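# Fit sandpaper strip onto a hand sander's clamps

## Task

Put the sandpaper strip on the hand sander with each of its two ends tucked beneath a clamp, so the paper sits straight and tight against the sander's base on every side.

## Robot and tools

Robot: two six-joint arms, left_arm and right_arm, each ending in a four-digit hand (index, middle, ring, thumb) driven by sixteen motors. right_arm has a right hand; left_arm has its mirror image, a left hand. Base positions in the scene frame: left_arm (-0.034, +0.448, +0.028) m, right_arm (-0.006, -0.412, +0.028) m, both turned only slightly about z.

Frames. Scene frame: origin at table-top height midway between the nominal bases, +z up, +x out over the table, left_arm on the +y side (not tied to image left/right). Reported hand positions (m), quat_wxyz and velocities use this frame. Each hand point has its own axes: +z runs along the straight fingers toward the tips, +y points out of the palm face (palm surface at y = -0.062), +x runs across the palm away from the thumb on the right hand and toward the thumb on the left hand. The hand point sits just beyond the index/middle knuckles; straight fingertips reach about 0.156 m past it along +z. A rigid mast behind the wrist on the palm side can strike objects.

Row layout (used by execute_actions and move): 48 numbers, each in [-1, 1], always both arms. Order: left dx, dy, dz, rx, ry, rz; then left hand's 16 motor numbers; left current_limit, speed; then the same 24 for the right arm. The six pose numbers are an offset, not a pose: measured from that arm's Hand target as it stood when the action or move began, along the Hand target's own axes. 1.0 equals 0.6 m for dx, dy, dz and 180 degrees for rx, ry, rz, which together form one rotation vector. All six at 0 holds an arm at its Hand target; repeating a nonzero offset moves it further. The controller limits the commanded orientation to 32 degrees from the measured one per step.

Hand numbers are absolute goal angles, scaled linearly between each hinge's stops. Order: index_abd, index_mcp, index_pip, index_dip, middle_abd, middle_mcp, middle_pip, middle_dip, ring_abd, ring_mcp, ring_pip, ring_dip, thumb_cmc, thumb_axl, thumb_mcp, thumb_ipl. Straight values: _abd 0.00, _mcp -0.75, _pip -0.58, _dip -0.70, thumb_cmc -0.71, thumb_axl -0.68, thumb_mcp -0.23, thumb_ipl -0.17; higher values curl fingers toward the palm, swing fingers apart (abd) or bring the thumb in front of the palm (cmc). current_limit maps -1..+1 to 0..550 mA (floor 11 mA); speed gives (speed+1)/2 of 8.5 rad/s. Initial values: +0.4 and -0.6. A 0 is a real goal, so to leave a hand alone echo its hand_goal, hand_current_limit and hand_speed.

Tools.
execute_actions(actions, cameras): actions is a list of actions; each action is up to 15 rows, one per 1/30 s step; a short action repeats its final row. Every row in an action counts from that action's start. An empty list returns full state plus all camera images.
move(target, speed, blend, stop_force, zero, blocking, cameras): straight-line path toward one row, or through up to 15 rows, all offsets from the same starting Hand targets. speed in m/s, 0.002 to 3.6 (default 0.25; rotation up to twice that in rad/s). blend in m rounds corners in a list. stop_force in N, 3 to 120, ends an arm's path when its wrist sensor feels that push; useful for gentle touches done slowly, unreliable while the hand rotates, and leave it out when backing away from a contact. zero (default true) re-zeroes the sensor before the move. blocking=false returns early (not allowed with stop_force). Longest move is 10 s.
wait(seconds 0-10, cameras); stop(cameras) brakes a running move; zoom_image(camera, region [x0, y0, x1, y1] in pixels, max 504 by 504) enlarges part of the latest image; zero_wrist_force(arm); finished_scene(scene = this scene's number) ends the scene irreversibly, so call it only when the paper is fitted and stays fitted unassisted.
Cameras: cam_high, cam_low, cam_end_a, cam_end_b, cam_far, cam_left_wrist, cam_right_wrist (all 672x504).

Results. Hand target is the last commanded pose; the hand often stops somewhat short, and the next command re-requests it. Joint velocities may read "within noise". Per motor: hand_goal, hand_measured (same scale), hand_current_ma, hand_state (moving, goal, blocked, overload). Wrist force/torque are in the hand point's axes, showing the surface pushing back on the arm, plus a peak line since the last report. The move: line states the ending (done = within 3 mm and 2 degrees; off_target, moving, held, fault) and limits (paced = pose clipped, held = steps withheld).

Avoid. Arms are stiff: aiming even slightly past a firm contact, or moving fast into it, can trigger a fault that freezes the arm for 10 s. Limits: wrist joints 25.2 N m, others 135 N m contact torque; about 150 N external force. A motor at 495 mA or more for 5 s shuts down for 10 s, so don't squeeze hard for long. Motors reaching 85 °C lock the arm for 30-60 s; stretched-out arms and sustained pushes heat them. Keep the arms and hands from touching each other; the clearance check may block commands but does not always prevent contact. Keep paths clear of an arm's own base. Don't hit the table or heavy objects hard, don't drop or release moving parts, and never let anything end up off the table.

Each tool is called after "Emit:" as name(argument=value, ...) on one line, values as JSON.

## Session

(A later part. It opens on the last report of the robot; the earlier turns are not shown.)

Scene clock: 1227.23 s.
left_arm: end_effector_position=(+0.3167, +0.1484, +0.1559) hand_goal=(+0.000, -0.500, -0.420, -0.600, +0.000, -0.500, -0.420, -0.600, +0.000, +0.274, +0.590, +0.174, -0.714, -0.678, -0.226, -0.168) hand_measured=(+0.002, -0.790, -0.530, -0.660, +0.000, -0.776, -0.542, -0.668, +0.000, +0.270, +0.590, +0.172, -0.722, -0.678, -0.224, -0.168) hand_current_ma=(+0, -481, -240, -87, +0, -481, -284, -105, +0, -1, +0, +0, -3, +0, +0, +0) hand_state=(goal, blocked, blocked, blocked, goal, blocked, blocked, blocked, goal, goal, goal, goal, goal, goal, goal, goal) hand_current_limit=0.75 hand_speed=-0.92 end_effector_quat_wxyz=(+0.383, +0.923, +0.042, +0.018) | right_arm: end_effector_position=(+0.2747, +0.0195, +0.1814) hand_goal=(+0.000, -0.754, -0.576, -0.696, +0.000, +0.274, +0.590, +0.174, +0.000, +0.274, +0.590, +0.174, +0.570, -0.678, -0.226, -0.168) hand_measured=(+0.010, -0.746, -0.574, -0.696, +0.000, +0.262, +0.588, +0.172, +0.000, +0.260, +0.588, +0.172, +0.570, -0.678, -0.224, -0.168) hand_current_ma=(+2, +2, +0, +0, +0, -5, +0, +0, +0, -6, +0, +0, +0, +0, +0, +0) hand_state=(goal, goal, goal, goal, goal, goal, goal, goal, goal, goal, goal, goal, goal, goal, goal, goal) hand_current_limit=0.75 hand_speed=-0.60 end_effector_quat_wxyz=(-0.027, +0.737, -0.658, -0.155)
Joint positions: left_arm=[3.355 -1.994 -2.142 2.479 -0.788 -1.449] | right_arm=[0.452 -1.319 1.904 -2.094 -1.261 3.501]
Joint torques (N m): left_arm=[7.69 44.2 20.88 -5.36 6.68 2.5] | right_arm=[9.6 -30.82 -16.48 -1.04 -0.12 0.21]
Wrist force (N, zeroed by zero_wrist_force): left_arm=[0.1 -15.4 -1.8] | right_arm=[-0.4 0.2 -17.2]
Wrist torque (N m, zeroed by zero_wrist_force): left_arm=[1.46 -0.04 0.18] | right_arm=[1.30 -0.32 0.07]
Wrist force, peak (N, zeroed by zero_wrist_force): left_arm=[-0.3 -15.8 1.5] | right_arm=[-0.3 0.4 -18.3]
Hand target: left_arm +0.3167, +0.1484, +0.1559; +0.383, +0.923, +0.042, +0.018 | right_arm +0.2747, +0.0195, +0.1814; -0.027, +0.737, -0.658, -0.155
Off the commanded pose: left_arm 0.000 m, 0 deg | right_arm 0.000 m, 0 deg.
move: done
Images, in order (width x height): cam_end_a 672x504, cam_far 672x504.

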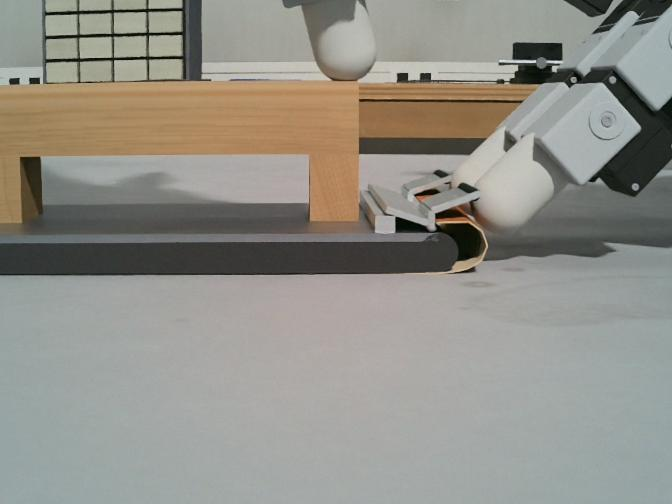

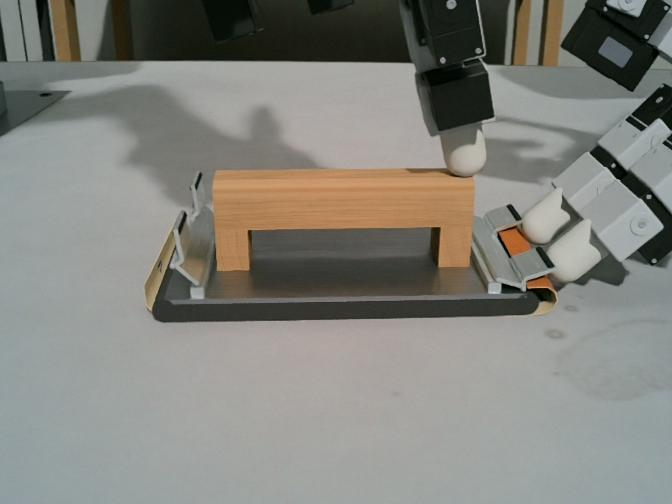

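Emit:
wait(seconds=2, cameras=["cam_end_a","cam_far"])

Emit:
zoom_image(camera="cam_end_a", region=[360, 130, 600, 300])

Scene clock: 1285.30 s.
left_arm: end_effector_position=(+0.3167, +0.1484, +0.1559) hand_goal=(+0.000, -0.500, -0.420, -0.600, +0.000, -0.500, -0.420, -0.600, +0.000, +0.274, +0.590, +0.174, -0.714, -0.678, -0.226, -0.168) hand_measured=(+0.002, -0.790, -0.530, -0.660, +0.000, -0.776, -0.542, -0.668, +0.000, +0.270, +0.590, +0.172, -0.722, -0.678, -0.224, -0.168) hand_current_ma=(+0, -481, -240, -87, +0, -481, -284, -105, +0, -1, +0, +0, -3, +0, +0, +0) hand_state=(goal, blocked, blocked, blocked, goal, blocked, blocked, blocked, goal, goal, goal, goal, goal, goal, goal, goal) hand_current_limit=0.75 hand_speed=-0.92 end_effector_quat_wxyz=(+0.383, +0.923, +0.042, +0.018) | right_arm: end_effector_position=(+0.2747, +0.0195, +0.1814) hand_goal=(+0.000, -0.754, -0.576, -0.696, +0.000, +0.274, +0.590, +0.174, +0.000, +0.274, +0.590, +0.174, +0.570, -0.678, -0.226, -0.168) hand_measured=(+0.010, -0.746, -0.574, -0.696, +0.000, +0.262, +0.588, +0.172, +0.000, +0.260, +0.588, +0.172, +0.570, -0.678, -0.224, -0.168) hand_current_ma=(+2, +2, +0, +0, +0, -5, +0, +0, +0, -6, +0, +0, +0, +0, +0, +0) hand_state=(goal, goal, goal, goal, goal, goal, goal, goal, goal, goal, goal, goal, goal, goal, goal, goal) hand_current_limit=0.75 hand_speed=-0.60 end_effector_quat_wxyz=(-0.027, +0.737, -0.658, -0.155)
Joint positions: left_arm=[3.355 -1.994 -2.142 2.479 -0.788 -1.449] | right_arm=[0.452 -1.319 1.904 -2.094 -1.261 3.501]
Joint torques (N m): left_arm=[7.25 44.9 20.3 -5.27 4.93 2.15] | right_arm=[8.66 -26.26 -13.61 -0.99 0.11 0.24]
Wrist force (N, zeroed by zero_wrist_force): left_arm=[0.2 -14.6 -2.5] | right_arm=[-0.3 0.7 -18.0]
Wrist torque (N m, zeroed by zero_wrist_force): left_arm=[1.49 -0.06 0.19] | right_arm=[1.34 -0.35 0.11]
Wrist force, peak (N, zeroed by zero_wrist_force): left_arm=[-0.1 -15.9 -1.7] | right_arm=[-0.2 0.6 -18.5]
Hand target: left_arm +0.3167, +0.1484, +0.1559; +0.383, +0.923, +0.042, +0.018 | right_arm +0.2747, +0.0195, +0.1814; -0.027, +0.737, -0.658, -0.155
Off the commanded pose: left_arm 0.000 m, 0 deg | right_arm 0.000 m, 0 deg.
wait: 2.00 s; at rest from the start
Images, in order (width x height): cam_end_a 672x504, cam_far 672x504.

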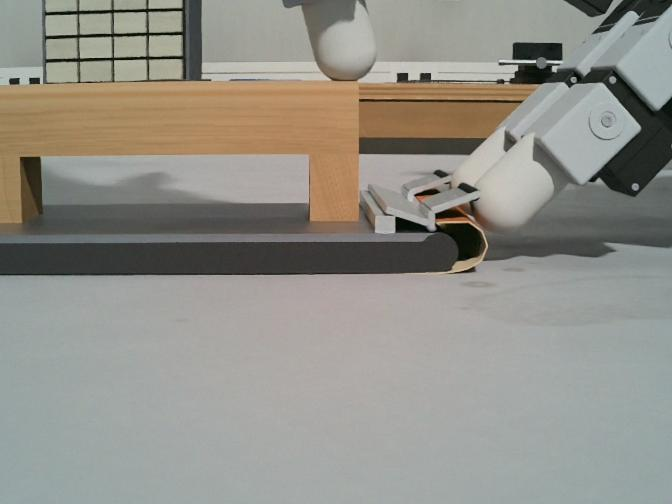

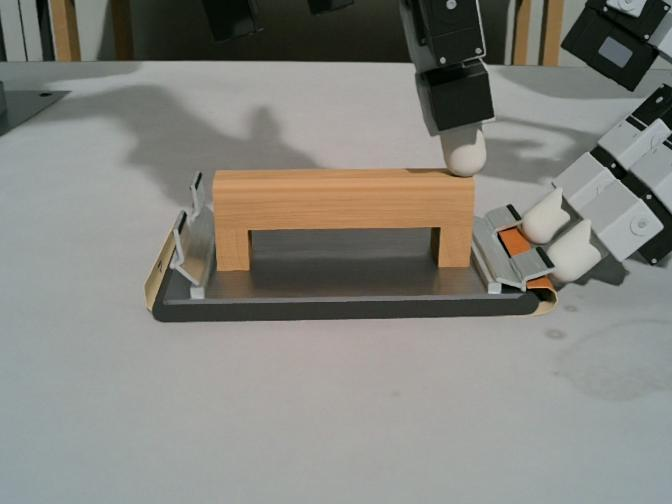

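Scaled by 2.100 from the camera's 672x504 image, which has a finer 960x720 frame.

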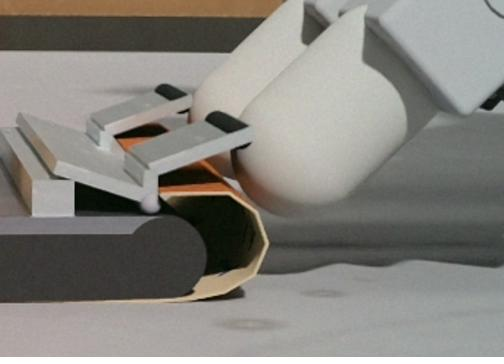

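Emit:
execute_actions(actions=[[[0,0,0,0,0,0, 0,-0.754,-0.576,-0.696, 0,-0.754,-0.576,-0.696, 0,0.274,0.590,0.174, -0.714,-0.678,-0.226,-0.168, 0.75,-0.92, 0,0,0,0,0,0, 0,-0.754,-0.576,-0.696, 0,0.274,0.590,0.174, 0,0.274,0.590,0.174, 0.570,-0.678,-0.226,-0.168, 0.75,-0.6]],[[0,0,0,0,0,0, 0,-0.754,-0.576,-0.696, 0,-0.754,-0.576,-0.696, 0,0.274,0.590,0.174, -0.714,-0.678,-0.226,-0.168, 0.75,-0.92, 0,0,0,0,0,0, 0,-0.754,-0.576,-0.696, 0,0.274,0.590,0.174, 0,0.274,0.590,0.174, 0.570,-0.678,-0.226,-0.168, 0.75,-0.6]]])

Emit:
move(target=[[0,-0.0024,-0.0495,0,0,0, 0,-0.754,-0.576,-0.159, 0,-0.754,-0.576,-0.159, 0,0.274,0.590,0.174, -0.714,-0.678,-0.226,-0.168, 0.75,-0.6, 0,0,0,0,0,0, 0,-0.754,-0.576,-0.696, 0,0.274,0.590,0.174, 0,0.274,0.590,0.174, 0.570,-0.678,-0.226,-0.168, 0.75,-0.6],[0,-0.0074,0.0302,0.1111,0,0, 0,-0.754,-0.576,-0.159, 0,-0.754,-0.576,-0.159, 0,0.274,0.590,0.174, -0.714,-0.678,-0.226,-0.168, 0.75,-0.6, 0,0,0,0,0,0, 0,-0.754,-0.576,-0.696, 0,0.274,0.590,0.174, 0,0.274,0.590,0.174, 0.570,-0.678,-0.226,-0.168, 0.75,-0.6]], speed=0.06, cameras=["cam_end_a","cam_far"])

Emit:
zoom_image(camera="cam_end_a", region=[360, 130, 600, 300])

Emit:
zoom_image(camera="cam_far", region=[440, 150, 660, 330])

Scene clock: 1319.70 s.
left_arm: end_effector_position=(+0.3167, +0.1484, +0.1559) hand_goal=(+0.000, -0.754, -0.576, -0.696, +0.000, -0.754, -0.576, -0.696, +0.000, +0.274, +0.590, +0.174, -0.714, -0.678, -0.226, -0.168) hand_measured=(+0.002, -0.776, -0.576, -0.700, +0.000, -0.774, -0.576, -0.702, +0.000, +0.270, +0.590, +0.172, -0.722, -0.678, -0.224, -0.168) hand_current_ma=(+0, -17, +0, -1, +0, -13, +0, -2, +0, -1, +0, +0, -3, +0, +0, +0) hand_state=(goal, blocked, goal, goal, goal, goal, goal, goal, goal, goal, goal, goal, goal, goal, goal, goal) hand_current_limit=0.75 hand_speed=-0.92 end_effector_quat_wxyz=(+0.383, +0.923, +0.042, +0.018) | right_arm: end_effector_position=(+0.2747, +0.0195, +0.1814) hand_goal=(+0.000, -0.754, -0.576, -0.696, +0.000, +0.274, +0.590, +0.174, +0.000, +0.274, +0.590, +0.174, +0.570, -0.678, -0.226, -0.168) hand_measured=(+0.010, -0.746, -0.574, -0.696, +0.000, +0.262, +0.588, +0.172, +0.000, +0.260, +0.588, +0.172, +0.570, -0.678, -0.224, -0.168) hand_current_ma=(+2, +2, +0, +0, +0, -5, +0, +0, +0, -6, +0, +0, +0, +0, +0, +0) hand_state=(goal, goal, goal, goal, goal, goal, goal, goal, goal, goal, goal, goal, goal, goal, goal, goal) hand_current_limit=0.75 hand_speed=-0.60 end_effector_quat_wxyz=(-0.027, +0.737, -0.658, -0.155)
Joint positions: left_arm=[3.355 -1.994 -2.142 2.479 -0.788 -1.449] | right_arm=[0.452 -1.319 1.904 -2.094 -1.261 3.501]
Joint torques (N m): left_arm=[4.85 34.52 18.2 -1.95 0.08 1.21] | right_arm=[6.41 -23.38 -10.39 -1.05 -0.08 0.32]
Wrist force (N, zeroed by zero_wrist_force): left_arm=[0.2 -0.1 -0.1] | right_arm=[-0.7 0.4 -16.3]
Wrist torque (N m, zeroed by zero_wrist_force): left_arm=[0.06 -0.02 0.11] | right_arm=[1.19 -0.36 0.07]
Wrist force, peak (N, zeroed by zero_wrist_force): left_arm=[0.0 -16.0 -1.7] | right_arm=[-0.3 0.5 -18.4]
Hand target: left_arm +0.3167, +0.1484, +0.1559; +0.383, +0.923, +0.042, +0.018 | right_arm +0.2747, +0.0195, +0.1814; -0.027, +0.737, -0.658, -0.155
Off the commanded pose: left_arm 0.000 m, 0 deg | right_arm 0.000 m, 0 deg.

Scene clock: 1323.93 s.
left_arm: end_effector_position=(+0.3175, +0.1387, +0.1400) hand_goal=(+0.000, -0.754, -0.576, -0.160, +0.000, -0.754, -0.576, -0.160, +0.000, +0.274, +0.590, +0.174, -0.714, -0.678, -0.226, -0.168) hand_measured=(+0.002, -0.764, -0.580, -0.164, +0.000, -0.762, -0.580, -0.164, +0.000, +0.270, +0.590, +0.172, -0.722, -0.678, -0.224, -0.168) hand_current_ma=(+0, -4, -1, -1, +0, -3, -1, -1, +0, -1, +0, +0, -3, +0, +0, +0) hand_state=(goal, goal, goal, goal, goal, goal, goal, goal, goal, goal, goal, goal, goal, goal, goal, goal) hand_current_limit=0.75 hand_speed=-0.60 end_effector_quat_wxyz=(+0.217, +0.975, +0.045, +0.010) | right_arm: end_effector_position=(+0.2747, +0.0195, +0.1814) hand_goal=(+0.000, -0.754, -0.576, -0.696, +0.000, +0.274, +0.590, +0.174, +0.000, +0.274, +0.590, +0.174, +0.570, -0.678, -0.226, -0.168) hand_measured=(+0.010, -0.746, -0.574, -0.696, +0.000, +0.262, +0.588, +0.172, +0.000, +0.260, +0.588, +0.172, +0.570, -0.678, -0.224, -0.168) hand_current_ma=(+2, +2, +0, +0, +0, -5, +0, +0, +0, -6, +0, +0, +0, +0, +0, +0) hand_state=(goal, goal, goal, goal, goal, goal, goal, goal, goal, goal, goal, goal, goal, goal, goal, goal) hand_current_limit=0.75 hand_speed=-0.60 end_effector_quat_wxyz=(-0.027, +0.737, -0.658, -0.155)
Joint positions: left_arm=[3.163 -1.897 -2.026 2.402 -1.135 -1.688] | right_arm=[0.452 -1.319 1.904 -2.094 -1.261 3.501]
Joint torques (N m): left_arm=[-8.85 13.13 25.37 -3.96 -0.2 -1.28] | right_arm=[6.63 -20 -8.75 -1.1 0.11 0.24]
Wrist force (N, zeroed by zero_wrist_force): left_arm=[0.4 0.0 -0.6] | right_arm=[-0.6 0.3 -15.5]
Wrist torque (N m, zeroed by zero_wrist_force): left_arm=[0.07 -0.02 0.06] | right_arm=[1.20 -0.35 0.07]
Wrist force, peak (N, zeroed by zero_wrist_force): left_arm=[0.1 -3.5 -1.0] | right_arm=[-0.6 0.4 -16.6]
Hand target: left_arm +0.3176, +0.1387, +0.1399; +0.217, +0.975, +0.045, +0.010 | right_arm +0.2747, +0.0195, +0.1814; -0.027, +0.737, -0.658, -0.155
Off the commanded pose: left_arm 0.000 m, 0 deg | right_arm 0.000 m, 0 deg.
move: done
Images, in order (width x height): cam_end_a 672x504, cam_far 672x504.

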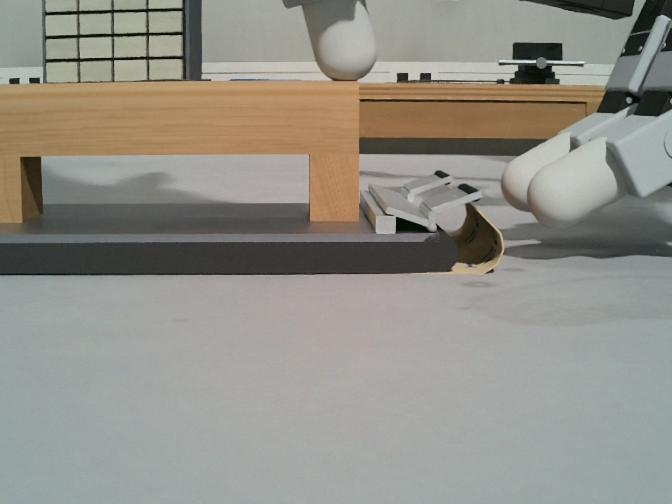

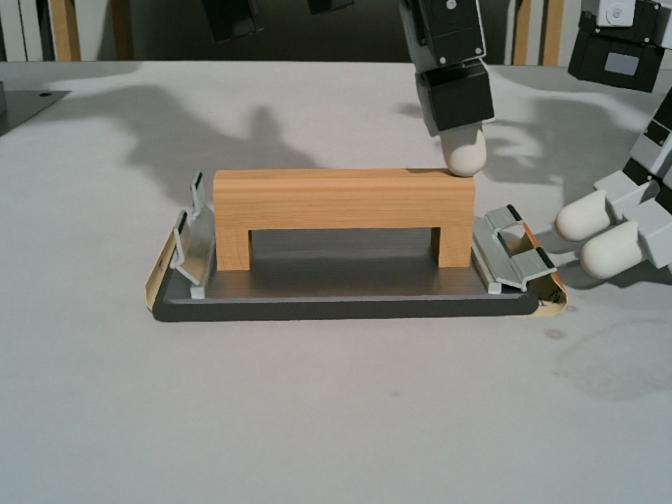

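Scaled by 2.100 from the camera's 672x504 image, which has a finer 960x720 frame.

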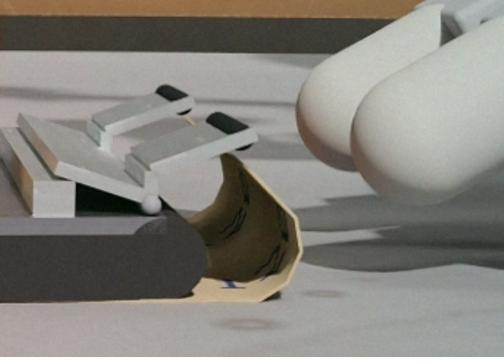

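Scaled by 2.291 from the camera's 672x504 image, which has a finer 960x720 frame.

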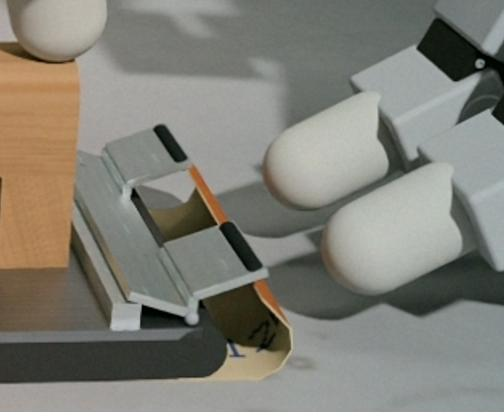

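Emit:
move(target=[0,-0.0002,0.0201,0,0,0, 0,-0.754,-0.576,-0.159, 0,-0.754,-0.576,-0.159, 0,0.274,0.590,0.174, -0.714,-0.678,-0.226,-0.168, 0.75,-0.6, 0,0,0,0,0,0, 0,-0.754,-0.576,-0.696, 0,0.274,0.590,0.174, 0,0.274,0.590,0.174, 0.570,-0.678,-0.226,-0.168, 0.75,-0.6], speed=0.03, stop_force=6, cameras=["cam_end_a","cam_far"])

Emit:
zoom_image(camera="cam_end_a", region=[360, 130, 600, 300])

Scene clock: 1330.13 s.
left_arm: end_effector_position=(+0.3180, +0.1337, +0.1290) hand_goal=(+0.000, -0.754, -0.576, -0.160, +0.000, -0.754, -0.576, -0.160, +0.000, +0.274, +0.590, +0.174, -0.714, -0.678, -0.226, -0.168) hand_measured=(+0.002, -0.764, -0.580, -0.164, +0.000, -0.762, -0.580, -0.164, +0.000, +0.270, +0.590, +0.172, -0.722, -0.678, -0.224, -0.168) hand_current_ma=(+0, -4, -1, -1, +0, -3, -1, -1, +0, -1, +0, +0, -3, +0, +0, +0) hand_state=(goal, goal, goal, goal, goal, goal, goal, goal, goal, goal, goal, goal, goal, goal, goal, goal) hand_current_limit=0.75 hand_speed=-0.60 end_effector_quat_wxyz=(+0.217, +0.975, +0.045, +0.010) | right_arm: end_effector_position=(+0.2747, +0.0195, +0.1814) hand_goal=(+0.000, -0.754, -0.576, -0.696, +0.000, +0.274, +0.590, +0.174, +0.000, +0.274, +0.590, +0.174, +0.570, -0.678, -0.226, -0.168) hand_measured=(+0.010, -0.746, -0.574, -0.696, +0.000, +0.262, +0.588, +0.172, +0.000, +0.260, +0.588, +0.172, +0.570, -0.678, -0.224, -0.168) hand_current_ma=(+2, +2, +0, +0, +0, -5, +0, +0, +0, -6, +0, +0, +0, +0, +0, +0) hand_state=(goal, goal, goal, goal, goal, goal, goal, goal, goal, goal, goal, goal, goal, goal, goal, goal) hand_current_limit=0.75 hand_speed=-0.60 end_effector_quat_wxyz=(-0.027, +0.737, -0.658, -0.155)
Joint positions: left_arm=[3.147 -1.921 -2.027 2.434 -1.137 -1.705] | right_arm=[0.452 -1.319 1.904 -2.094 -1.261 3.501]
Joint torques (N m): left_arm=[-9.47 15.02 1.04 -0.61 -0.28 -1.49] | right_arm=[5.79 -16.63 -7.56 -0.97 0.03 0.41]
Wrist force (N, zeroed by zero_wrist_force): left_arm=[0.6 0.0 -0.9] | right_arm=[-0.3 0.3 -15.4]
Wrist torque (N m, zeroed by zero_wrist_force): left_arm=[0.10 -0.06 0.09] | right_arm=[1.20 -0.39 0.10]
Wrist force, peak (N, zeroed by zero_wrist_force): left_arm=[0.6 -0.2 -1.0] | right_arm=[-0.5 0.5 -16.7]
Hand target: left_arm +0.3180, +0.1337, +0.1290; +0.217, +0.975, +0.045, +0.010 | right_arm +0.2747, +0.0195, +0.1814; -0.027, +0.737, -0.658, -0.155
Off the commanded pose: left_arm 0.000 m, 0 deg | right_arm 0.000 m, 0 deg.
move: done
Images, in order (width x height): cam_end_a 672x504, cam_far 672x504.

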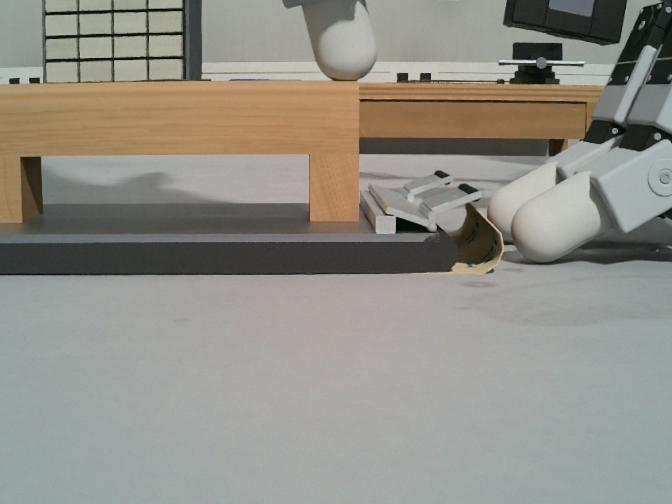

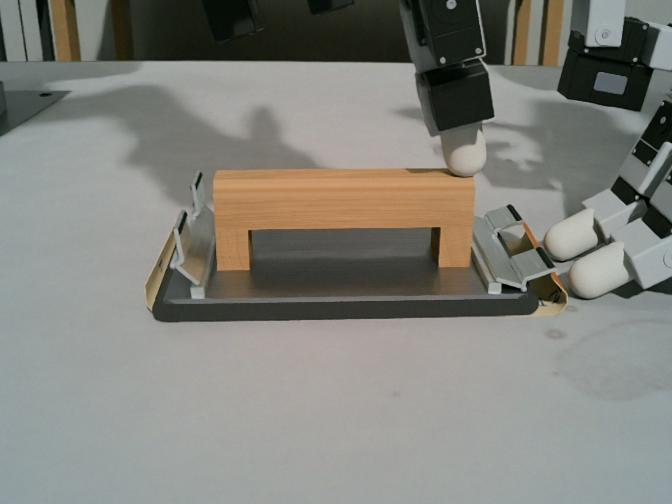

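Scaled by 2.100 from the camera's 672x504 image, which has a finer 960x720 frame.

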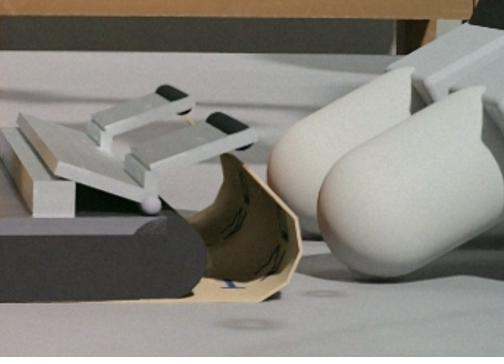

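Emit:
move(target=[0,0.0189,0.0107,0,0,0, 0,-0.754,-0.576,-0.159, 0,-0.754,-0.576,-0.159, 0,0.274,0.590,0.174, -0.714,-0.678,-0.226,-0.168, 0.75,-0.6, 0,0,0,0,0,0, 0,-0.754,-0.576,-0.696, 0,0.274,0.590,0.174, 0,0.274,0.590,0.174, 0.570,-0.678,-0.226,-0.168, 0.75,-0.6], speed=0.02, stop_force=6, cameras=["cam_end_a","cam_far"])

Emit:
zoom_image(camera="cam_end_a", region=[360, 130, 600, 300])

Emit:
zoom_image(camera="cam_far", region=[440, 150, 660, 330])

Scene clock: 1339.27 s.
left_arm: end_effector_position=(+0.3192, +0.1210, +0.1280) hand_goal=(+0.000, -0.754, -0.576, -0.160, +0.000, -0.754, -0.576, -0.160, +0.000, +0.274, +0.590, +0.174, -0.714, -0.678, -0.226, -0.168) hand_measured=(+0.002, -0.768, -0.578, -0.152, +0.000, -0.758, -0.576, -0.156, +0.000, +0.270, +0.590, +0.172, -0.722, -0.678, -0.224, -0.168) hand_current_ma=(+0, -7, +0, +2, +0, -1, +0, +1, +0, -1, +0, +0, -3, +0, +0, +0) hand_state=(goal, goal, goal, goal, goal, goal, goal, goal, goal, goal, goal, goal, goal, goal, goal, goal) hand_current_limit=0.75 hand_speed=-0.60 end_effector_quat_wxyz=(+0.217, +0.975, +0.045, +0.010) | right_arm: end_effector_position=(+0.2747, +0.0195, +0.1814) hand_goal=(+0.000, -0.754, -0.576, -0.696, +0.000, +0.274, +0.590, +0.174, +0.000, +0.274, +0.590, +0.174, +0.570, -0.678, -0.226, -0.168) hand_measured=(+0.010, -0.746, -0.574, -0.696, +0.000, +0.262, +0.588, +0.172, +0.000, +0.260, +0.588, +0.172, +0.570, -0.678, -0.224, -0.168) hand_current_ma=(+2, +2, +0, +0, +0, -5, +0, +0, +0, -6, +0, +0, +0, +0, +0, +0) hand_state=(goal, goal, goal, goal, goal, goal, goal, goal, goal, goal, goal, goal, goal, goal, goal, goal) hand_current_limit=0.75 hand_speed=-0.60 end_effector_quat_wxyz=(-0.027, +0.737, -0.658, -0.155)
Joint positions: left_arm=[3.108 -1.933 -2.007 2.443 -1.139 -1.748] | right_arm=[0.452 -1.319 1.904 -2.094 -1.261 3.501]
Joint torques (N m): left_arm=[11.51 21.24 10.37 -1.39 0.44 2.03] | right_arm=[4.62 -13.43 -9.26 -1.06 -0.08 0.19]
Wrist force (N, zeroed by zero_wrist_force): left_arm=[0.1 -2.7 -8.3] | right_arm=[-0.6 0.2 -15.3]
Wrist torque (N m, zeroed by zero_wrist_force): left_arm=[0.75 -0.01 0.05] | right_arm=[1.20 -0.34 0.07]
Wrist force, peak (N, zeroed by zero_wrist_force): left_arm=[0.1 -2.3 -9.0] | right_arm=[-0.5 0.5 -16.8]
Hand target: left_arm +0.3192, +0.1210, +0.1280; +0.217, +0.975, +0.045, +0.010 | right_arm +0.2747, +0.0195, +0.1814; -0.027, +0.737, -0.658, -0.155
Off the commanded pose: left_arm 0.000 m, 0 deg | right_arm 0.000 m, 0 deg.
move: contact (left_arm)
Images, in order (width x height): cam_end_a 672x504, cam_far 672x504.

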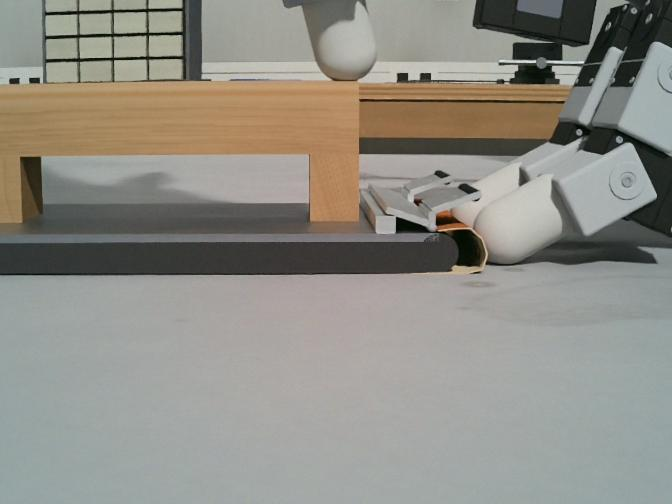

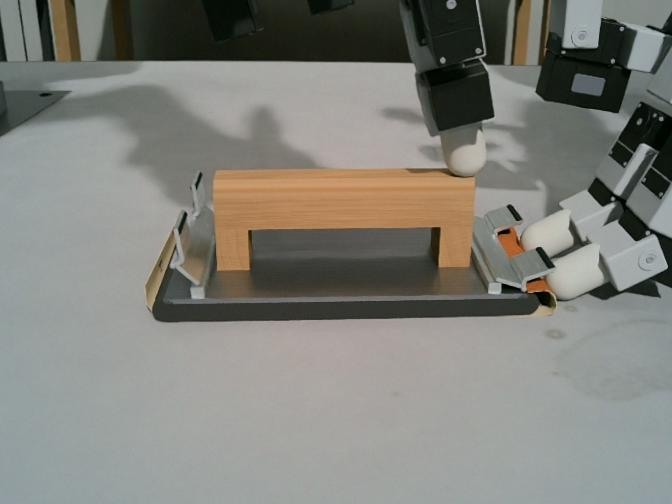

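Scaled by 2.100 from the camera's 672x504 image, which has a finer 960x720 frame.

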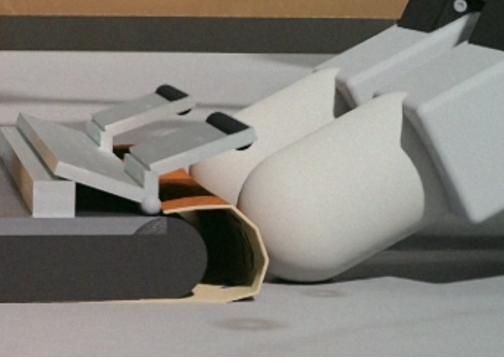

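Scaled by 2.291 from the camera's 672x504 image, which has a finer 960x720 frame.

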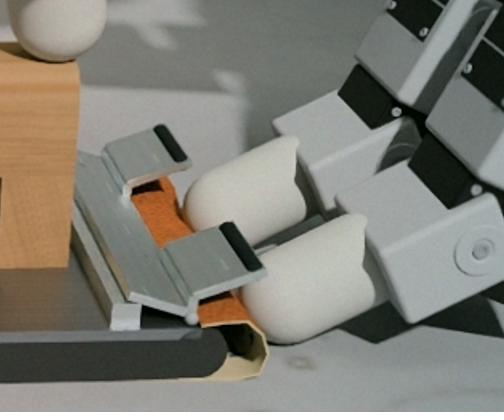

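Emit:
move(target=[0,0,0,0,0,0, 0,-0.754,-0.576,-0.159, 0,-0.754,-0.576,-0.159, 0,0.274,0.590,0.174, -0.714,-0.678,-0.226,-0.168, 0.79,-0.92, 0.0013,-0.0008,0.0048,0,0,0, 0,-0.754,-0.576,-0.696, 0,0.274,0.590,0.174, 0,0.274,0.590,0.174, 0.570,-0.678,-0.226,-0.168, 0.75,-0.6], speed=0.004, stop_force=8)

Emit:
execute_actions(actions=[[[0,0,0,0,0,0, 0,-0.62,-0.48,-0.08, 0,-0.62,-0.48,-0.08, 0,0.274,0.590,0.174, -0.714,-0.678,-0.226,-0.168, 0.79,-0.92, 0,0,0,0,0,0, 0,-0.754,-0.576,-0.696, 0,0.274,0.590,0.174, 0,0.274,0.590,0.174, 0.570,-0.678,-0.226,-0.168, 0.75,-0.6]]], cameras=["cam_end_a","cam_far"])

Emit:
zoom_image(camera="cam_end_a", region=[360, 130, 600, 300])

Scene clock: 1348.17 s.
left_arm: end_effector_position=(+0.3192, +0.1210, +0.1280) hand_goal=(+0.000, -0.754, -0.576, -0.160, +0.000, -0.754, -0.576, -0.160, +0.000, +0.274, +0.590, +0.174, -0.714, -0.678, -0.226, -0.168) hand_measured=(+0.002, -0.768, -0.578, -0.152, +0.000, -0.758, -0.576, -0.156, +0.000, +0.270, +0.590, +0.172, -0.722, -0.678, -0.224, -0.168) hand_current_ma=(+0, -7, +0, +2, +0, -1, +0, +1, +0, -1, +0, +0, -3, +0, +0, +0) hand_state=(goal, goal, goal, goal, goal, goal, goal, goal, goal, goal, goal, goal, goal, goal, goal, goal) hand_current_limit=0.79 hand_speed=-0.92 end_effector_quat_wxyz=(+0.217, +0.975, +0.045, +0.010) | right_arm: end_effector_position=(+0.2747, +0.0195, +0.1809) hand_goal=(+0.000, -0.754, -0.576, -0.696, +0.000, +0.274, +0.590, +0.174, +0.000, +0.274, +0.590, +0.174, +0.570, -0.678, -0.226, -0.168) hand_measured=(+0.010, -0.744, -0.574, -0.696, +0.000, +0.262, +0.588, +0.172, +0.000, +0.260, +0.588, +0.172, +0.570, -0.678, -0.224, -0.168) hand_current_ma=(+2, +3, +0, +0, +0, -5, +0, +0, +0, -6, +0, +0, +0, +0, +0, +0) hand_state=(goal, goal, goal, goal, goal, goal, goal, goal, goal, goal, goal, goal, goal, goal, goal, goal) hand_current_limit=0.75 hand_speed=-0.60 end_effector_quat_wxyz=(-0.027, +0.737, -0.658, -0.155)
Joint positions: left_arm=[3.108 -1.932 -2.007 2.443 -1.139 -1.748] | right_arm=[0.452 -1.319 1.904 -2.095 -1.261 3.501]
Joint torques (N m): left_arm=[11.03 36.6 -1.78 -2.08 2.72 1.75] | right_arm=[3.87 -27.68 -15.45 1.44 0.04 0.04]
Wrist force (N, zeroed by zero_wrist_force): left_arm=[0.0 -2.0 -8.7] | right_arm=[-0.9 0.4 -25.8]
Wrist torque (N m, zeroed by zero_wrist_force): left_arm=[0.68 -0.01 0.04] | right_arm=[1.92 -0.56 0.06]
Wrist force, peak (N, zeroed by zero_wrist_force): left_arm=[0.1 -2.4 -9.0] | right_arm=[-0.9 0.3 -27.6]
Hand target: left_arm +0.3192, +0.1210, +0.1280; +0.217, +0.975, +0.045, +0.010 | right_arm +0.2747, +0.0195, +0.1809; -0.027, +0.737, -0.658, -0.155 (not the last commanded pose)
Off the commanded pose: left_arm 0.000 m, 0 deg | right_arm 0.003 m, 0 deg.
move: contact (right_arm)

Scene clock: 1348.87 s.
left_arm: end_effector_position=(+0.3192, +0.1210, +0.1280) hand_goal=(+0.000, -0.620, -0.480, -0.080, +0.000, -0.620, -0.480, -0.080, +0.000, +0.274, +0.590, +0.174, -0.714, -0.678, -0.226, -0.168) hand_measured=(+0.002, -0.756, -0.542, -0.104, +0.000, -0.752, -0.542, -0.104, +0.000, +0.268, +0.590, +0.172, -0.722, -0.678, -0.224, -0.168) hand_current_ma=(+0, -381, -87, -17, +0, -361, -88, -17, +0, -1, +0, +0, -3, +0, +0, +0) hand_state=(goal, blocked, blocked, blocked, goal, blocked, blocked, blocked, goal, goal, goal, goal, goal, goal, goal, goal) hand_current_limit=0.79 hand_speed=-0.92 end_effector_quat_wxyz=(+0.217, +0.975, +0.045, +0.010) | right_arm: end_effector_position=(+0.2747, +0.0195, +0.1809) hand_goal=(+0.000, -0.754, -0.576, -0.696, +0.000, +0.274, +0.590, +0.174, +0.000, +0.274, +0.590, +0.174, +0.570, -0.678, -0.226, -0.168) hand_measured=(+0.010, -0.744, -0.574, -0.696, +0.000, +0.262, +0.588, +0.172, +0.000, +0.260, +0.588, +0.172, +0.570, -0.678, -0.224, -0.168) hand_current_ma=(+2, +3, +0, +0, +0, -5, +0, +0, +0, -6, +0, +0, +0, +0, +0, +0) hand_state=(goal, goal, goal, goal, goal, goal, goal, goal, goal, goal, goal, goal, goal, goal, goal, goal) hand_current_limit=0.75 hand_speed=-0.60 end_effector_quat_wxyz=(-0.027, +0.737, -0.658, -0.155)
Joint positions: left_arm=[3.108 -1.932 -2.007 2.443 -1.139 -1.748] | right_arm=[0.452 -1.319 1.904 -2.095 -1.261 3.501]
Joint torques (N m): left_arm=[11.55 36.96 1.27 -2.25 2.75 1.97] | right_arm=[4.09 -28.26 -14.92 0.73 0.13 0]
Wrist force (N, zeroed by zero_wrist_force): left_arm=[0.2 -6.8 -2.1] | right_arm=[-0.7 0.5 -25.9]
Wrist torque (N m, zeroed by zero_wrist_force): left_arm=[0.67 -0.09 0.11] | right_arm=[1.93 -0.57 0.07]
Wrist force, peak (N, zeroed by zero_wrist_force): left_arm=[0.0 -2.8 -7.7] | right_arm=[-0.8 0.4 -26.1]
Hand target: left_arm +0.3192, +0.1210, +0.1280; +0.217, +0.975, +0.045, +0.010 | right_arm +0.2747, +0.0195, +0.1809; -0.027, +0.737, -0.658, -0.155
Off the commanded pose: left_arm 0.000 m, 0 deg | right_arm 0.000 m, 0 deg.
Images, in order (width x height): cam_end_a 672x504, cam_far 672x504.

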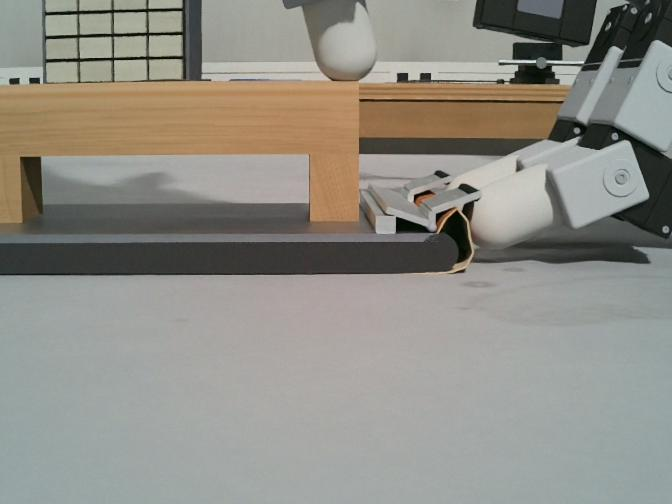

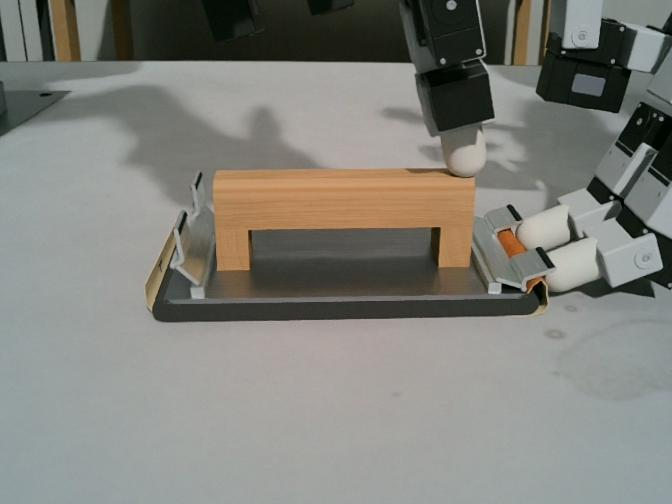

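Scaled by 2.100 from the camera's 672x504 image, which has a finer 960x720 frame.

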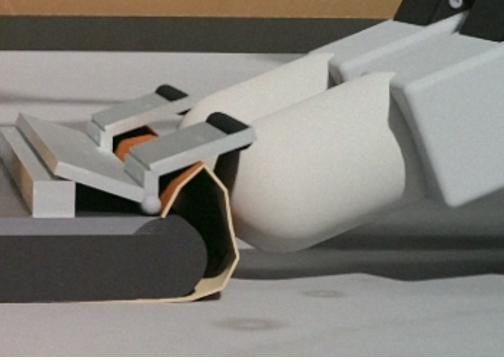

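Emit:
move(target=[0,0.0056,-0.0121,0,0,0, 0,-0.62,-0.48,-0.08, 0,-0.62,-0.48,-0.08, 0,0.274,0.590,0.174, -0.714,-0.678,-0.226,-0.168, 0.79,-0.92, 0,0,0,0,0,0, 0,-0.754,-0.576,-0.696, 0,0.274,0.590,0.174, 0,0.274,0.590,0.174, 0.570,-0.678,-0.226,-0.168, 0.75,-0.6], speed=0.01, stop_force=15, cameras=["cam_end_a","cam_far"])

Emit:
zoom_image(camera="cam_end_a", region=[360, 130, 600, 300])

Scene clock: 1355.70 s.
left_arm: end_effector_position=(+0.3192, +0.1210, +0.1360) hand_goal=(+0.000, -0.620, -0.480, -0.080, +0.000, -0.620, -0.480, -0.080, +0.000, +0.274, +0.590, +0.174, -0.714, -0.678, -0.226, -0.168) hand_measured=(+0.002, -0.760, -0.556, -0.118, -0.002, -0.752, -0.558, -0.126, +0.000, +0.268, +0.590, +0.172, -0.722, -0.678, -0.224, -0.168) hand_current_ma=(+0, -403, -125, -40, +0, -361, -132, -56, +0, -1, +0, +0, -3, +0, +0, +0) hand_state=(goal, blocked, blocked, blocked, goal, blocked, blocked, blocked, goal, goal, goal, goal, goal, goal, goal, goal) hand_current_limit=0.79 hand_speed=-0.92 end_effector_quat_wxyz=(+0.217, +0.975, +0.045, +0.010) | right_arm: end_effector_position=(+0.2747, +0.0195, +0.1809) hand_goal=(+0.000, -0.754, -0.576, -0.696, +0.000, +0.274, +0.590, +0.174, +0.000, +0.274, +0.590, +0.174, +0.570, -0.678, -0.226, -0.168) hand_measured=(+0.010, -0.744, -0.574, -0.696, +0.000, +0.262, +0.588, +0.172, +0.000, +0.260, +0.588, +0.172, +0.570, -0.678, -0.224, -0.168) hand_current_ma=(+2, +3, +0, +0, +0, -5, +0, +0, +0, -6, +0, +0, +0, +0, +0, +0) hand_state=(goal, goal, goal, goal, goal, goal, goal, goal, goal, goal, goal, goal, goal, goal, goal, goal) hand_current_limit=0.75 hand_speed=-0.60 end_effector_quat_wxyz=(-0.027, +0.737, -0.658, -0.155)
Joint positions: left_arm=[3.108 -1.918 -2 2.422 -1.139 -1.748] | right_arm=[0.452 -1.319 1.904 -2.095 -1.261 3.501]
Joint torques (N m): left_arm=[8.14 46.68 26.23 -3.79 3.84 2.17] | right_arm=[3.99 -26.28 -11.21 -0.19 0.14 -0.97]
Wrist force (N, zeroed by zero_wrist_force): left_arm=[0.4 -14.1 2.3] | right_arm=[-0.5 0.2 -26.1]
Wrist torque (N m, zeroed by zero_wrist_force): left_arm=[0.94 0.01 0.12] | right_arm=[1.98 -0.57 0.09]
Wrist force, peak (N, zeroed by zero_wrist_force): left_arm=[0.7 -14.3 2.3] | right_arm=[-0.6 0.3 -27.0]
Hand target: left_arm +0.3192, +0.1210, +0.1360; +0.217, +0.975, +0.045, +0.010 | right_arm +0.2747, +0.0195, +0.1809; -0.027, +0.737, -0.658, -0.155
Off the commanded pose: left_arm 0.000 m, 0 deg | right_arm 0.000 m, 0 deg.
move: done
Images, in order (width x height): cam_end_a 672x504, cam_far 672x504.

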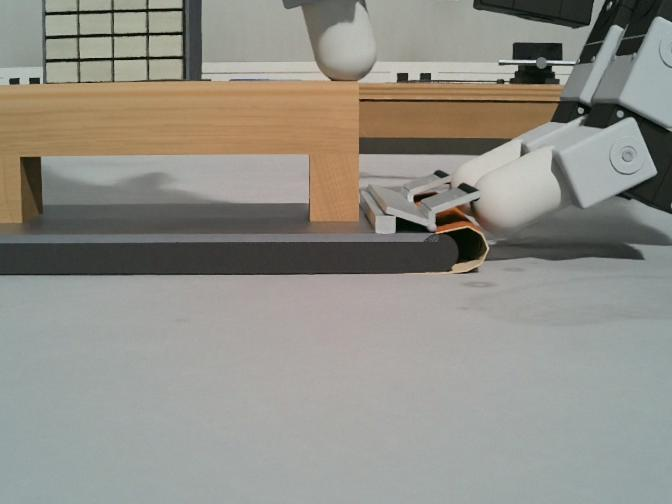

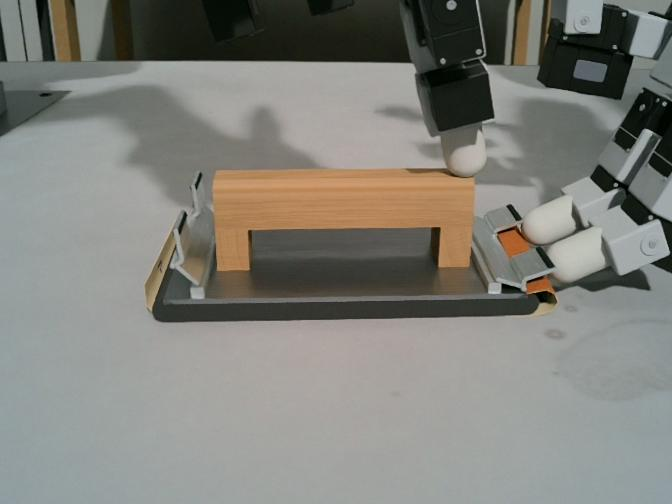

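Scaled by 2.100 from the camera's 672x504 image, which has a finer 960x720 frame.

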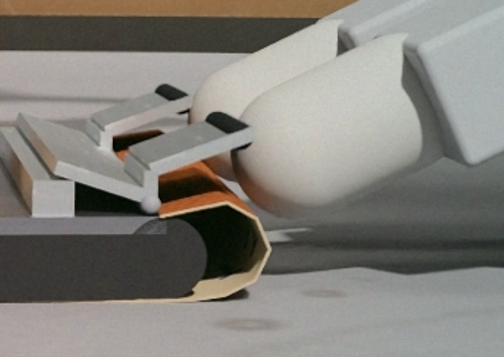

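Emit:
execute_actions(actions=[[[0,0,0,0,0,0, 0,-0.754,-0.576,-0.159, 0,-0.754,-0.576,-0.159, 0,0.274,0.590,0.174, -0.714,-0.678,-0.226,-0.168, 0.79,-0.92, 0,0,0,0,0,0, 0,-0.754,-0.576,-0.696, 0,0.274,0.590,0.174, 0,0.274,0.590,0.174, 0.570,-0.678,-0.226,-0.168, 0.75,-0.6]],[[0,0,0,0,0,0, 0,-0.754,-0.576,-0.159, 0,-0.754,-0.576,-0.159, 0,0.274,0.590,0.174, -0.714,-0.678,-0.226,-0.168, 0.79,-0.92, 0,0,0,0,0,0, 0,-0.754,-0.576,-0.696, 0,0.274,0.590,0.174, 0,0.274,0.590,0.174, 0.570,-0.678,-0.226,-0.168, 0.75,-0.6]]])

Emit:
move(target=[[0,-0.0280,-0.0298,0,0,0, 0,-0.754,-0.576,-0.0145, 0,-0.754,-0.576,-0.0145, 0,0.274,0.590,0.174, -0.714,-0.678,-0.226,-0.168, 0.79,-0.6, 0,0,0,0,0,0, 0,-0.754,-0.576,-0.696, 0,0.274,0.590,0.174, 0,0.274,0.590,0.174, 0.570,-0.678,-0.226,-0.168, 0.75,-0.6],[0,-0.0109,0.0119,0.0556,0,0, 0,-0.754,-0.576,-0.0145, 0,-0.754,-0.576,-0.0145, 0,0.274,0.590,0.174, -0.714,-0.678,-0.226,-0.168, 0.79,-0.6, 0,0,0,0,0,0, 0,-0.754,-0.576,-0.696, 0,0.274,0.590,0.174, 0,0.274,0.590,0.174, 0.570,-0.678,-0.226,-0.168, 0.75,-0.6]], speed=0.05, cameras=["cam_end_a","cam_far"])

Emit:
zoom_image(camera="cam_end_a", region=[360, 130, 600, 300])

Scene clock: 1391.40 s.
left_arm: end_effector_position=(+0.3192, +0.1210, +0.1360) hand_goal=(+0.000, -0.754, -0.576, -0.160, +0.000, -0.754, -0.576, -0.160, +0.000, +0.274, +0.590, +0.174, -0.714, -0.678, -0.226, -0.168) hand_measured=(+0.002, -0.758, -0.580, -0.160, -0.002, -0.758, -0.582, -0.162, +0.000, +0.268, +0.590, +0.172, -0.722, -0.678, -0.224, -0.168) hand_current_ma=(+0, -1, -1, +0, +0, -1, -1, +0, +0, -1, +0, +0, -3, +0, +0, +0) hand_state=(goal, goal, goal, goal, goal, goal, goal, goal, goal, goal, goal, goal, goal, goal, goal, goal) hand_current_limit=0.79 hand_speed=-0.92 end_effector_quat_wxyz=(+0.217, +0.975, +0.045, +0.010) | right_arm: end_effector_position=(+0.2747, +0.0195, +0.1809) hand_goal=(+0.000, -0.754, -0.576, -0.696, +0.000, +0.274, +0.590, +0.174, +0.000, +0.274, +0.590, +0.174, +0.570, -0.678, -0.226, -0.168) hand_measured=(+0.010, -0.744, -0.574, -0.696, +0.000, +0.262, +0.588, +0.172, +0.000, +0.260, +0.588, +0.172, +0.570, -0.678, -0.224, -0.168) hand_current_ma=(+2, +3, +0, +0, +0, -5, +0, +0, +0, -6, +0, +0, +0, +0, +0, +0) hand_state=(goal, goal, goal, goal, goal, goal, goal, goal, goal, goal, goal, goal, goal, goal, goal, goal) hand_current_limit=0.75 hand_speed=-0.60 end_effector_quat_wxyz=(-0.027, +0.737, -0.658, -0.155)
Joint positions: left_arm=[3.108 -1.918 -2 2.422 -1.139 -1.748] | right_arm=[0.452 -1.319 1.904 -2.095 -1.261 3.501]
Joint torques (N m): left_arm=[7.64 29.94 18.44 -1.38 -0.34 0.7] | right_arm=[5.04 -22.09 -9.54 -0.24 -0.22 -1.44]
Wrist force (N, zeroed by zero_wrist_force): left_arm=[0.4 -0.2 -0.9] | right_arm=[-0.7 0.1 -23.7]
Wrist torque (N m, zeroed by zero_wrist_force): left_arm=[0.11 -0.03 0.06] | right_arm=[1.83 -0.59 0.07]
Wrist force, peak (N, zeroed by zero_wrist_force): left_arm=[0.6 -14.5 2.5] | right_arm=[-0.7 0.4 -27.0]
Hand target: left_arm +0.3192, +0.1210, +0.1360; +0.217, +0.975, +0.045, +0.010 | right_arm +0.2747, +0.0195, +0.1809; -0.027, +0.737, -0.658, -0.155
Off the commanded pose: left_arm 0.000 m, 0 deg | right_arm 0.000 m, 0 deg.

Scene clock: 1394.47 s.
left_arm: end_effector_position=(+0.3189, +0.1240, +0.1268) hand_goal=(+0.000, -0.754, -0.576, -0.014, +0.000, -0.754, -0.576, -0.014, +0.000, +0.274, +0.590, +0.174, -0.714, -0.678, -0.226, -0.168) hand_measured=(+0.002, -0.760, -0.580, -0.018, -0.002, -0.760, -0.580, -0.018, +0.000, +0.268, +0.590, +0.172, -0.722, -0.678, -0.224, -0.168) hand_current_ma=(+0, -2, -1, -1, +0, -1, -1, -1, +0, -1, +0, +0, -3, +0, +0, +0) hand_state=(goal, goal, goal, goal, goal, goal, goal, goal, goal, goal, goal, goal, goal, goal, goal, goal) hand_current_limit=0.79 hand_speed=-0.60 end_effector_quat_wxyz=(+0.131, +0.990, +0.045, +0.006) | right_arm: end_effector_position=(+0.2747, +0.0195, +0.1809) hand_goal=(+0.000, -0.754, -0.576, -0.696, +0.000, +0.274, +0.590, +0.174, +0.000, +0.274, +0.590, +0.174, +0.570, -0.678, -0.226, -0.168) hand_measured=(+0.010, -0.744, -0.574, -0.696, +0.000, +0.262, +0.588, +0.172, +0.000, +0.260, +0.588, +0.172, +0.570, -0.678, -0.224, -0.168) hand_current_ma=(+2, +3, +0, +0, +0, -5, +0, +0, +0, -6, +0, +0, +0, +0, +0, +0) hand_state=(goal, goal, goal, goal, goal, goal, goal, goal, goal, goal, goal, goal, goal, goal, goal, goal) hand_current_limit=0.75 hand_speed=-0.60 end_effector_quat_wxyz=(-0.027, +0.737, -0.658, -0.155)
Joint positions: left_arm=[3.021 -1.92 -1.936 2.351 -1.316 -1.827] | right_arm=[0.452 -1.319 1.904 -2.095 -1.261 3.501]
Joint torques (N m): left_arm=[-10.29 15.06 24.67 -3.76 -0.75 -1.19] | right_arm=[4.57 -19.51 -7.43 0.06 0.07 -1.49]
Wrist force (N, zeroed by zero_wrist_force): left_arm=[0.5 -0.4 -1.2] | right_arm=[-0.8 -0.1 -23.9]
Wrist torque (N m, zeroed by zero_wrist_force): left_arm=[0.08 -0.03 0.02] | right_arm=[1.79 -0.58 0.05]
Wrist force, peak (N, zeroed by zero_wrist_force): left_arm=[0.6 -0.5 -1.5] | right_arm=[-0.9 0.2 -25.2]
Hand target: left_arm +0.3189, +0.1239, +0.1267; +0.131, +0.990, +0.045, +0.006 | right_arm +0.2747, +0.0195, +0.1809; -0.027, +0.737, -0.658, -0.155
Off the commanded pose: left_arm 0.000 m, 0 deg | right_arm 0.000 m, 0 deg.
move: done
Images, in order (width x height): cam_end_a 672x504, cam_far 672x504.

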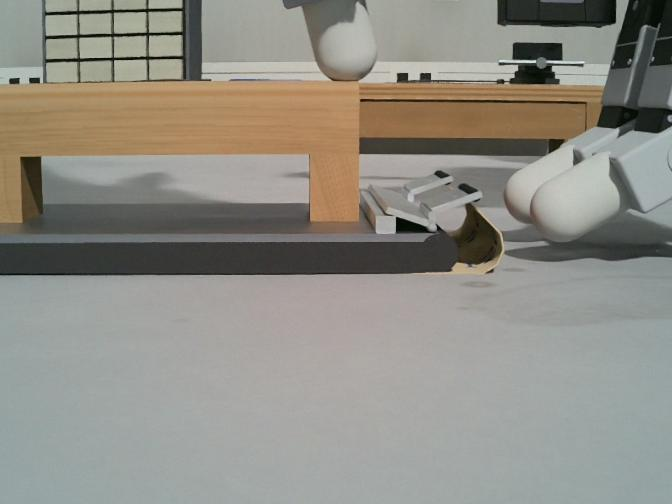

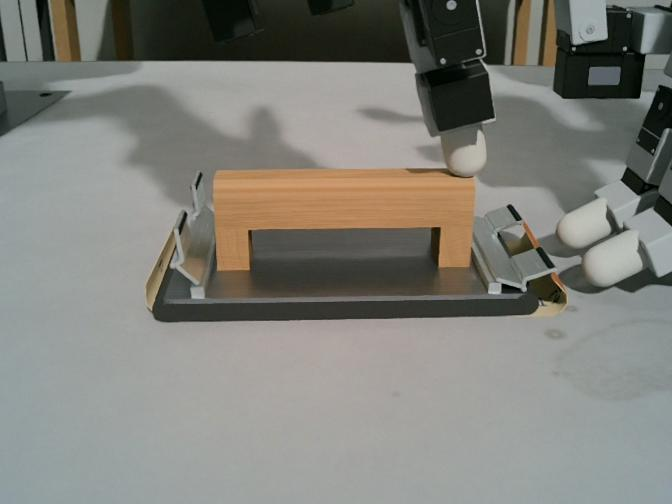

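Scaled by 2.100 from the camera's 672x504 image, which has a finer 960x720 frame.

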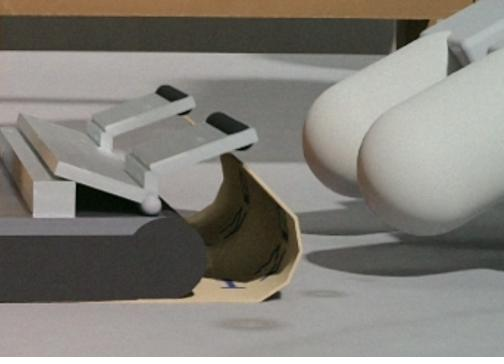

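Emit:
move(target=[[0,0.0133,0.0148,0,0,0, 0,-0.754,-0.576,-0.0145, 0,-0.754,-0.576,-0.0145, 0,0.274,0.590,0.174, -0.714,-0.678,-0.226,-0.168, 0.79,-0.6, 0,0,0,0,0,0, 0,-0.754,-0.576,-0.696, 0,0.274,0.590,0.174, 0,0.274,0.590,0.174, 0.570,-0.678,-0.226,-0.168, 0.75,-0.6],[0,0.0341,0.0209,0,0,0, 0,-0.754,-0.576,-0.0145, 0,-0.754,-0.576,-0.0145, 0,0.274,0.590,0.174, -0.714,-0.678,-0.226,-0.168, 0.79,-0.6, 0,0,0,0,0,0, 0,-0.754,-0.576,-0.696, 0,0.274,0.590,0.174, 0,0.274,0.590,0.174, 0.570,-0.678,-0.226,-0.168, 0.75,-0.6]], speed=0.02, stop_force=8, cameras=["cam_end_a","cam_far"])

Emit:
zoom_image(camera="cam_end_a", region=[360, 130, 600, 300])

Emit:
zoom_image(camera="cam_far", region=[440, 150, 660, 330])

Scene clock: 1405.07 s.
left_arm: end_effector_position=(+0.3210, +0.1013, +0.1200) hand_goal=(+0.000, -0.754, -0.576, -0.014, +0.000, -0.754, -0.576, -0.014, +0.000, +0.274, +0.590, +0.174, -0.714, -0.678, -0.226, -0.168) hand_measured=(+0.002, -0.780, -0.578, +0.002, +0.000, -0.770, -0.576, -0.006, +0.000, +0.268, +0.590, +0.172, -0.722, -0.678, -0.224, -0.168) hand_current_ma=(+0, -22, +0, +9, +0, -10, +0, +3, +0, -1, +0, +0, -3, +0, +0, +0) hand_state=(goal, blocked, goal, goal, goal, goal, goal, goal, goal, goal, goal, goal, goal, goal, goal, goal) hand_current_limit=0.79 hand_speed=-0.60 end_effector_quat_wxyz=(+0.131, +0.990, +0.045, +0.006) | right_arm: end_effector_position=(+0.2747, +0.0195, +0.1809) hand_goal=(+0.000, -0.754, -0.576, -0.696, +0.000, +0.274, +0.590, +0.174, +0.000, +0.274, +0.590, +0.174, +0.570, -0.678, -0.226, -0.168) hand_measured=(+0.010, -0.744, -0.574, -0.696, +0.000, +0.262, +0.588, +0.172, +0.000, +0.260, +0.588, +0.172, +0.570, -0.678, -0.224, -0.168) hand_current_ma=(+2, +3, +0, +0, +0, -5, +0, +0, +0, -6, +0, +0, +0, +0, +0, +0) hand_state=(goal, goal, goal, goal, goal, goal, goal, goal, goal, goal, goal, goal, goal, goal, goal, goal) hand_current_limit=0.75 hand_speed=-0.60 end_effector_quat_wxyz=(-0.027, +0.737, -0.658, -0.155)
Joint positions: left_arm=[2.959 -1.956 -1.899 2.366 -1.321 -1.892] | right_arm=[0.452 -1.319 1.904 -2.095 -1.261 3.501]
Joint torques (N m): left_arm=[11.32 40.46 -1.65 -1.72 2.35 1.91] | right_arm=[3.66 -15.57 -4.66 -0.11 -0.01 -1.42]
Wrist force (N, zeroed by zero_wrist_force): left_arm=[0.1 -5.7 -10.9] | right_arm=[-0.7 0.3 -24.4]
Wrist torque (N m, zeroed by zero_wrist_force): left_arm=[0.89 0.05 0.02] | right_arm=[1.89 -0.57 0.07]
Wrist force, peak (N, zeroed by zero_wrist_force): left_arm=[0.2 -5.5 -12.8] | right_arm=[-0.6 0.2 -25.1]
Hand target: left_arm +0.3210, +0.1013, +0.1200; +0.131, +0.990, +0.045, +0.006 | right_arm +0.2747, +0.0195, +0.1809; -0.027, +0.737, -0.658, -0.155
Off the commanded pose: left_arm 0.000 m, 0 deg | right_arm 0.000 m, 0 deg.
move: contact (left_arm); path passed 1 of 2 targets
Images, in order (width x height): cam_end_a 672x504, cam_far 672x504.

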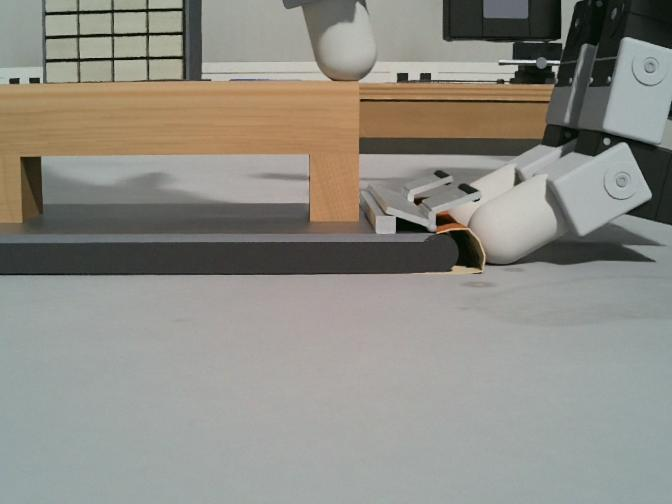

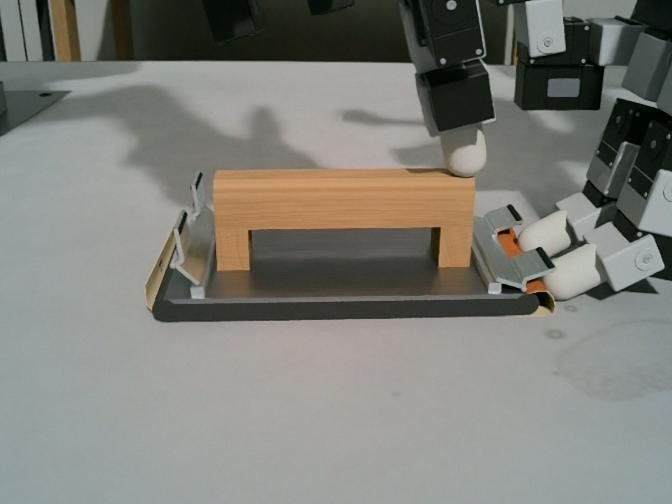

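Scaled by 2.100 from the camera's 672x504 image, which has a finer 960x720 frame.

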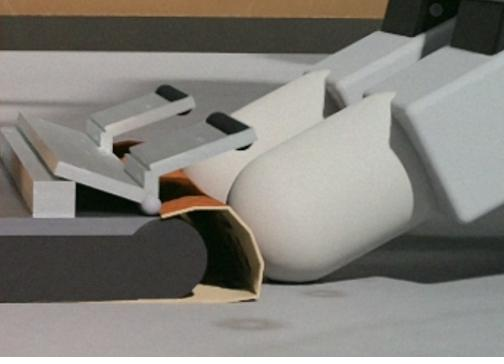

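Scaled by 2.291 from the camera's 672x504 image, which has a finer 960x720 frame.

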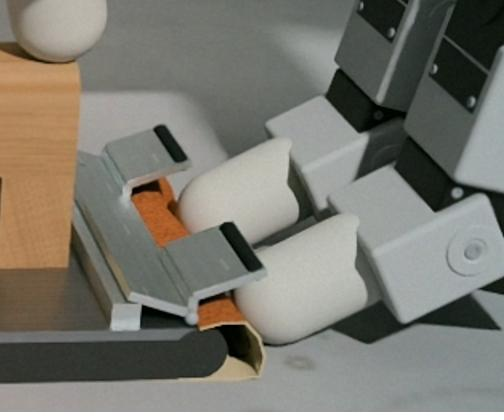

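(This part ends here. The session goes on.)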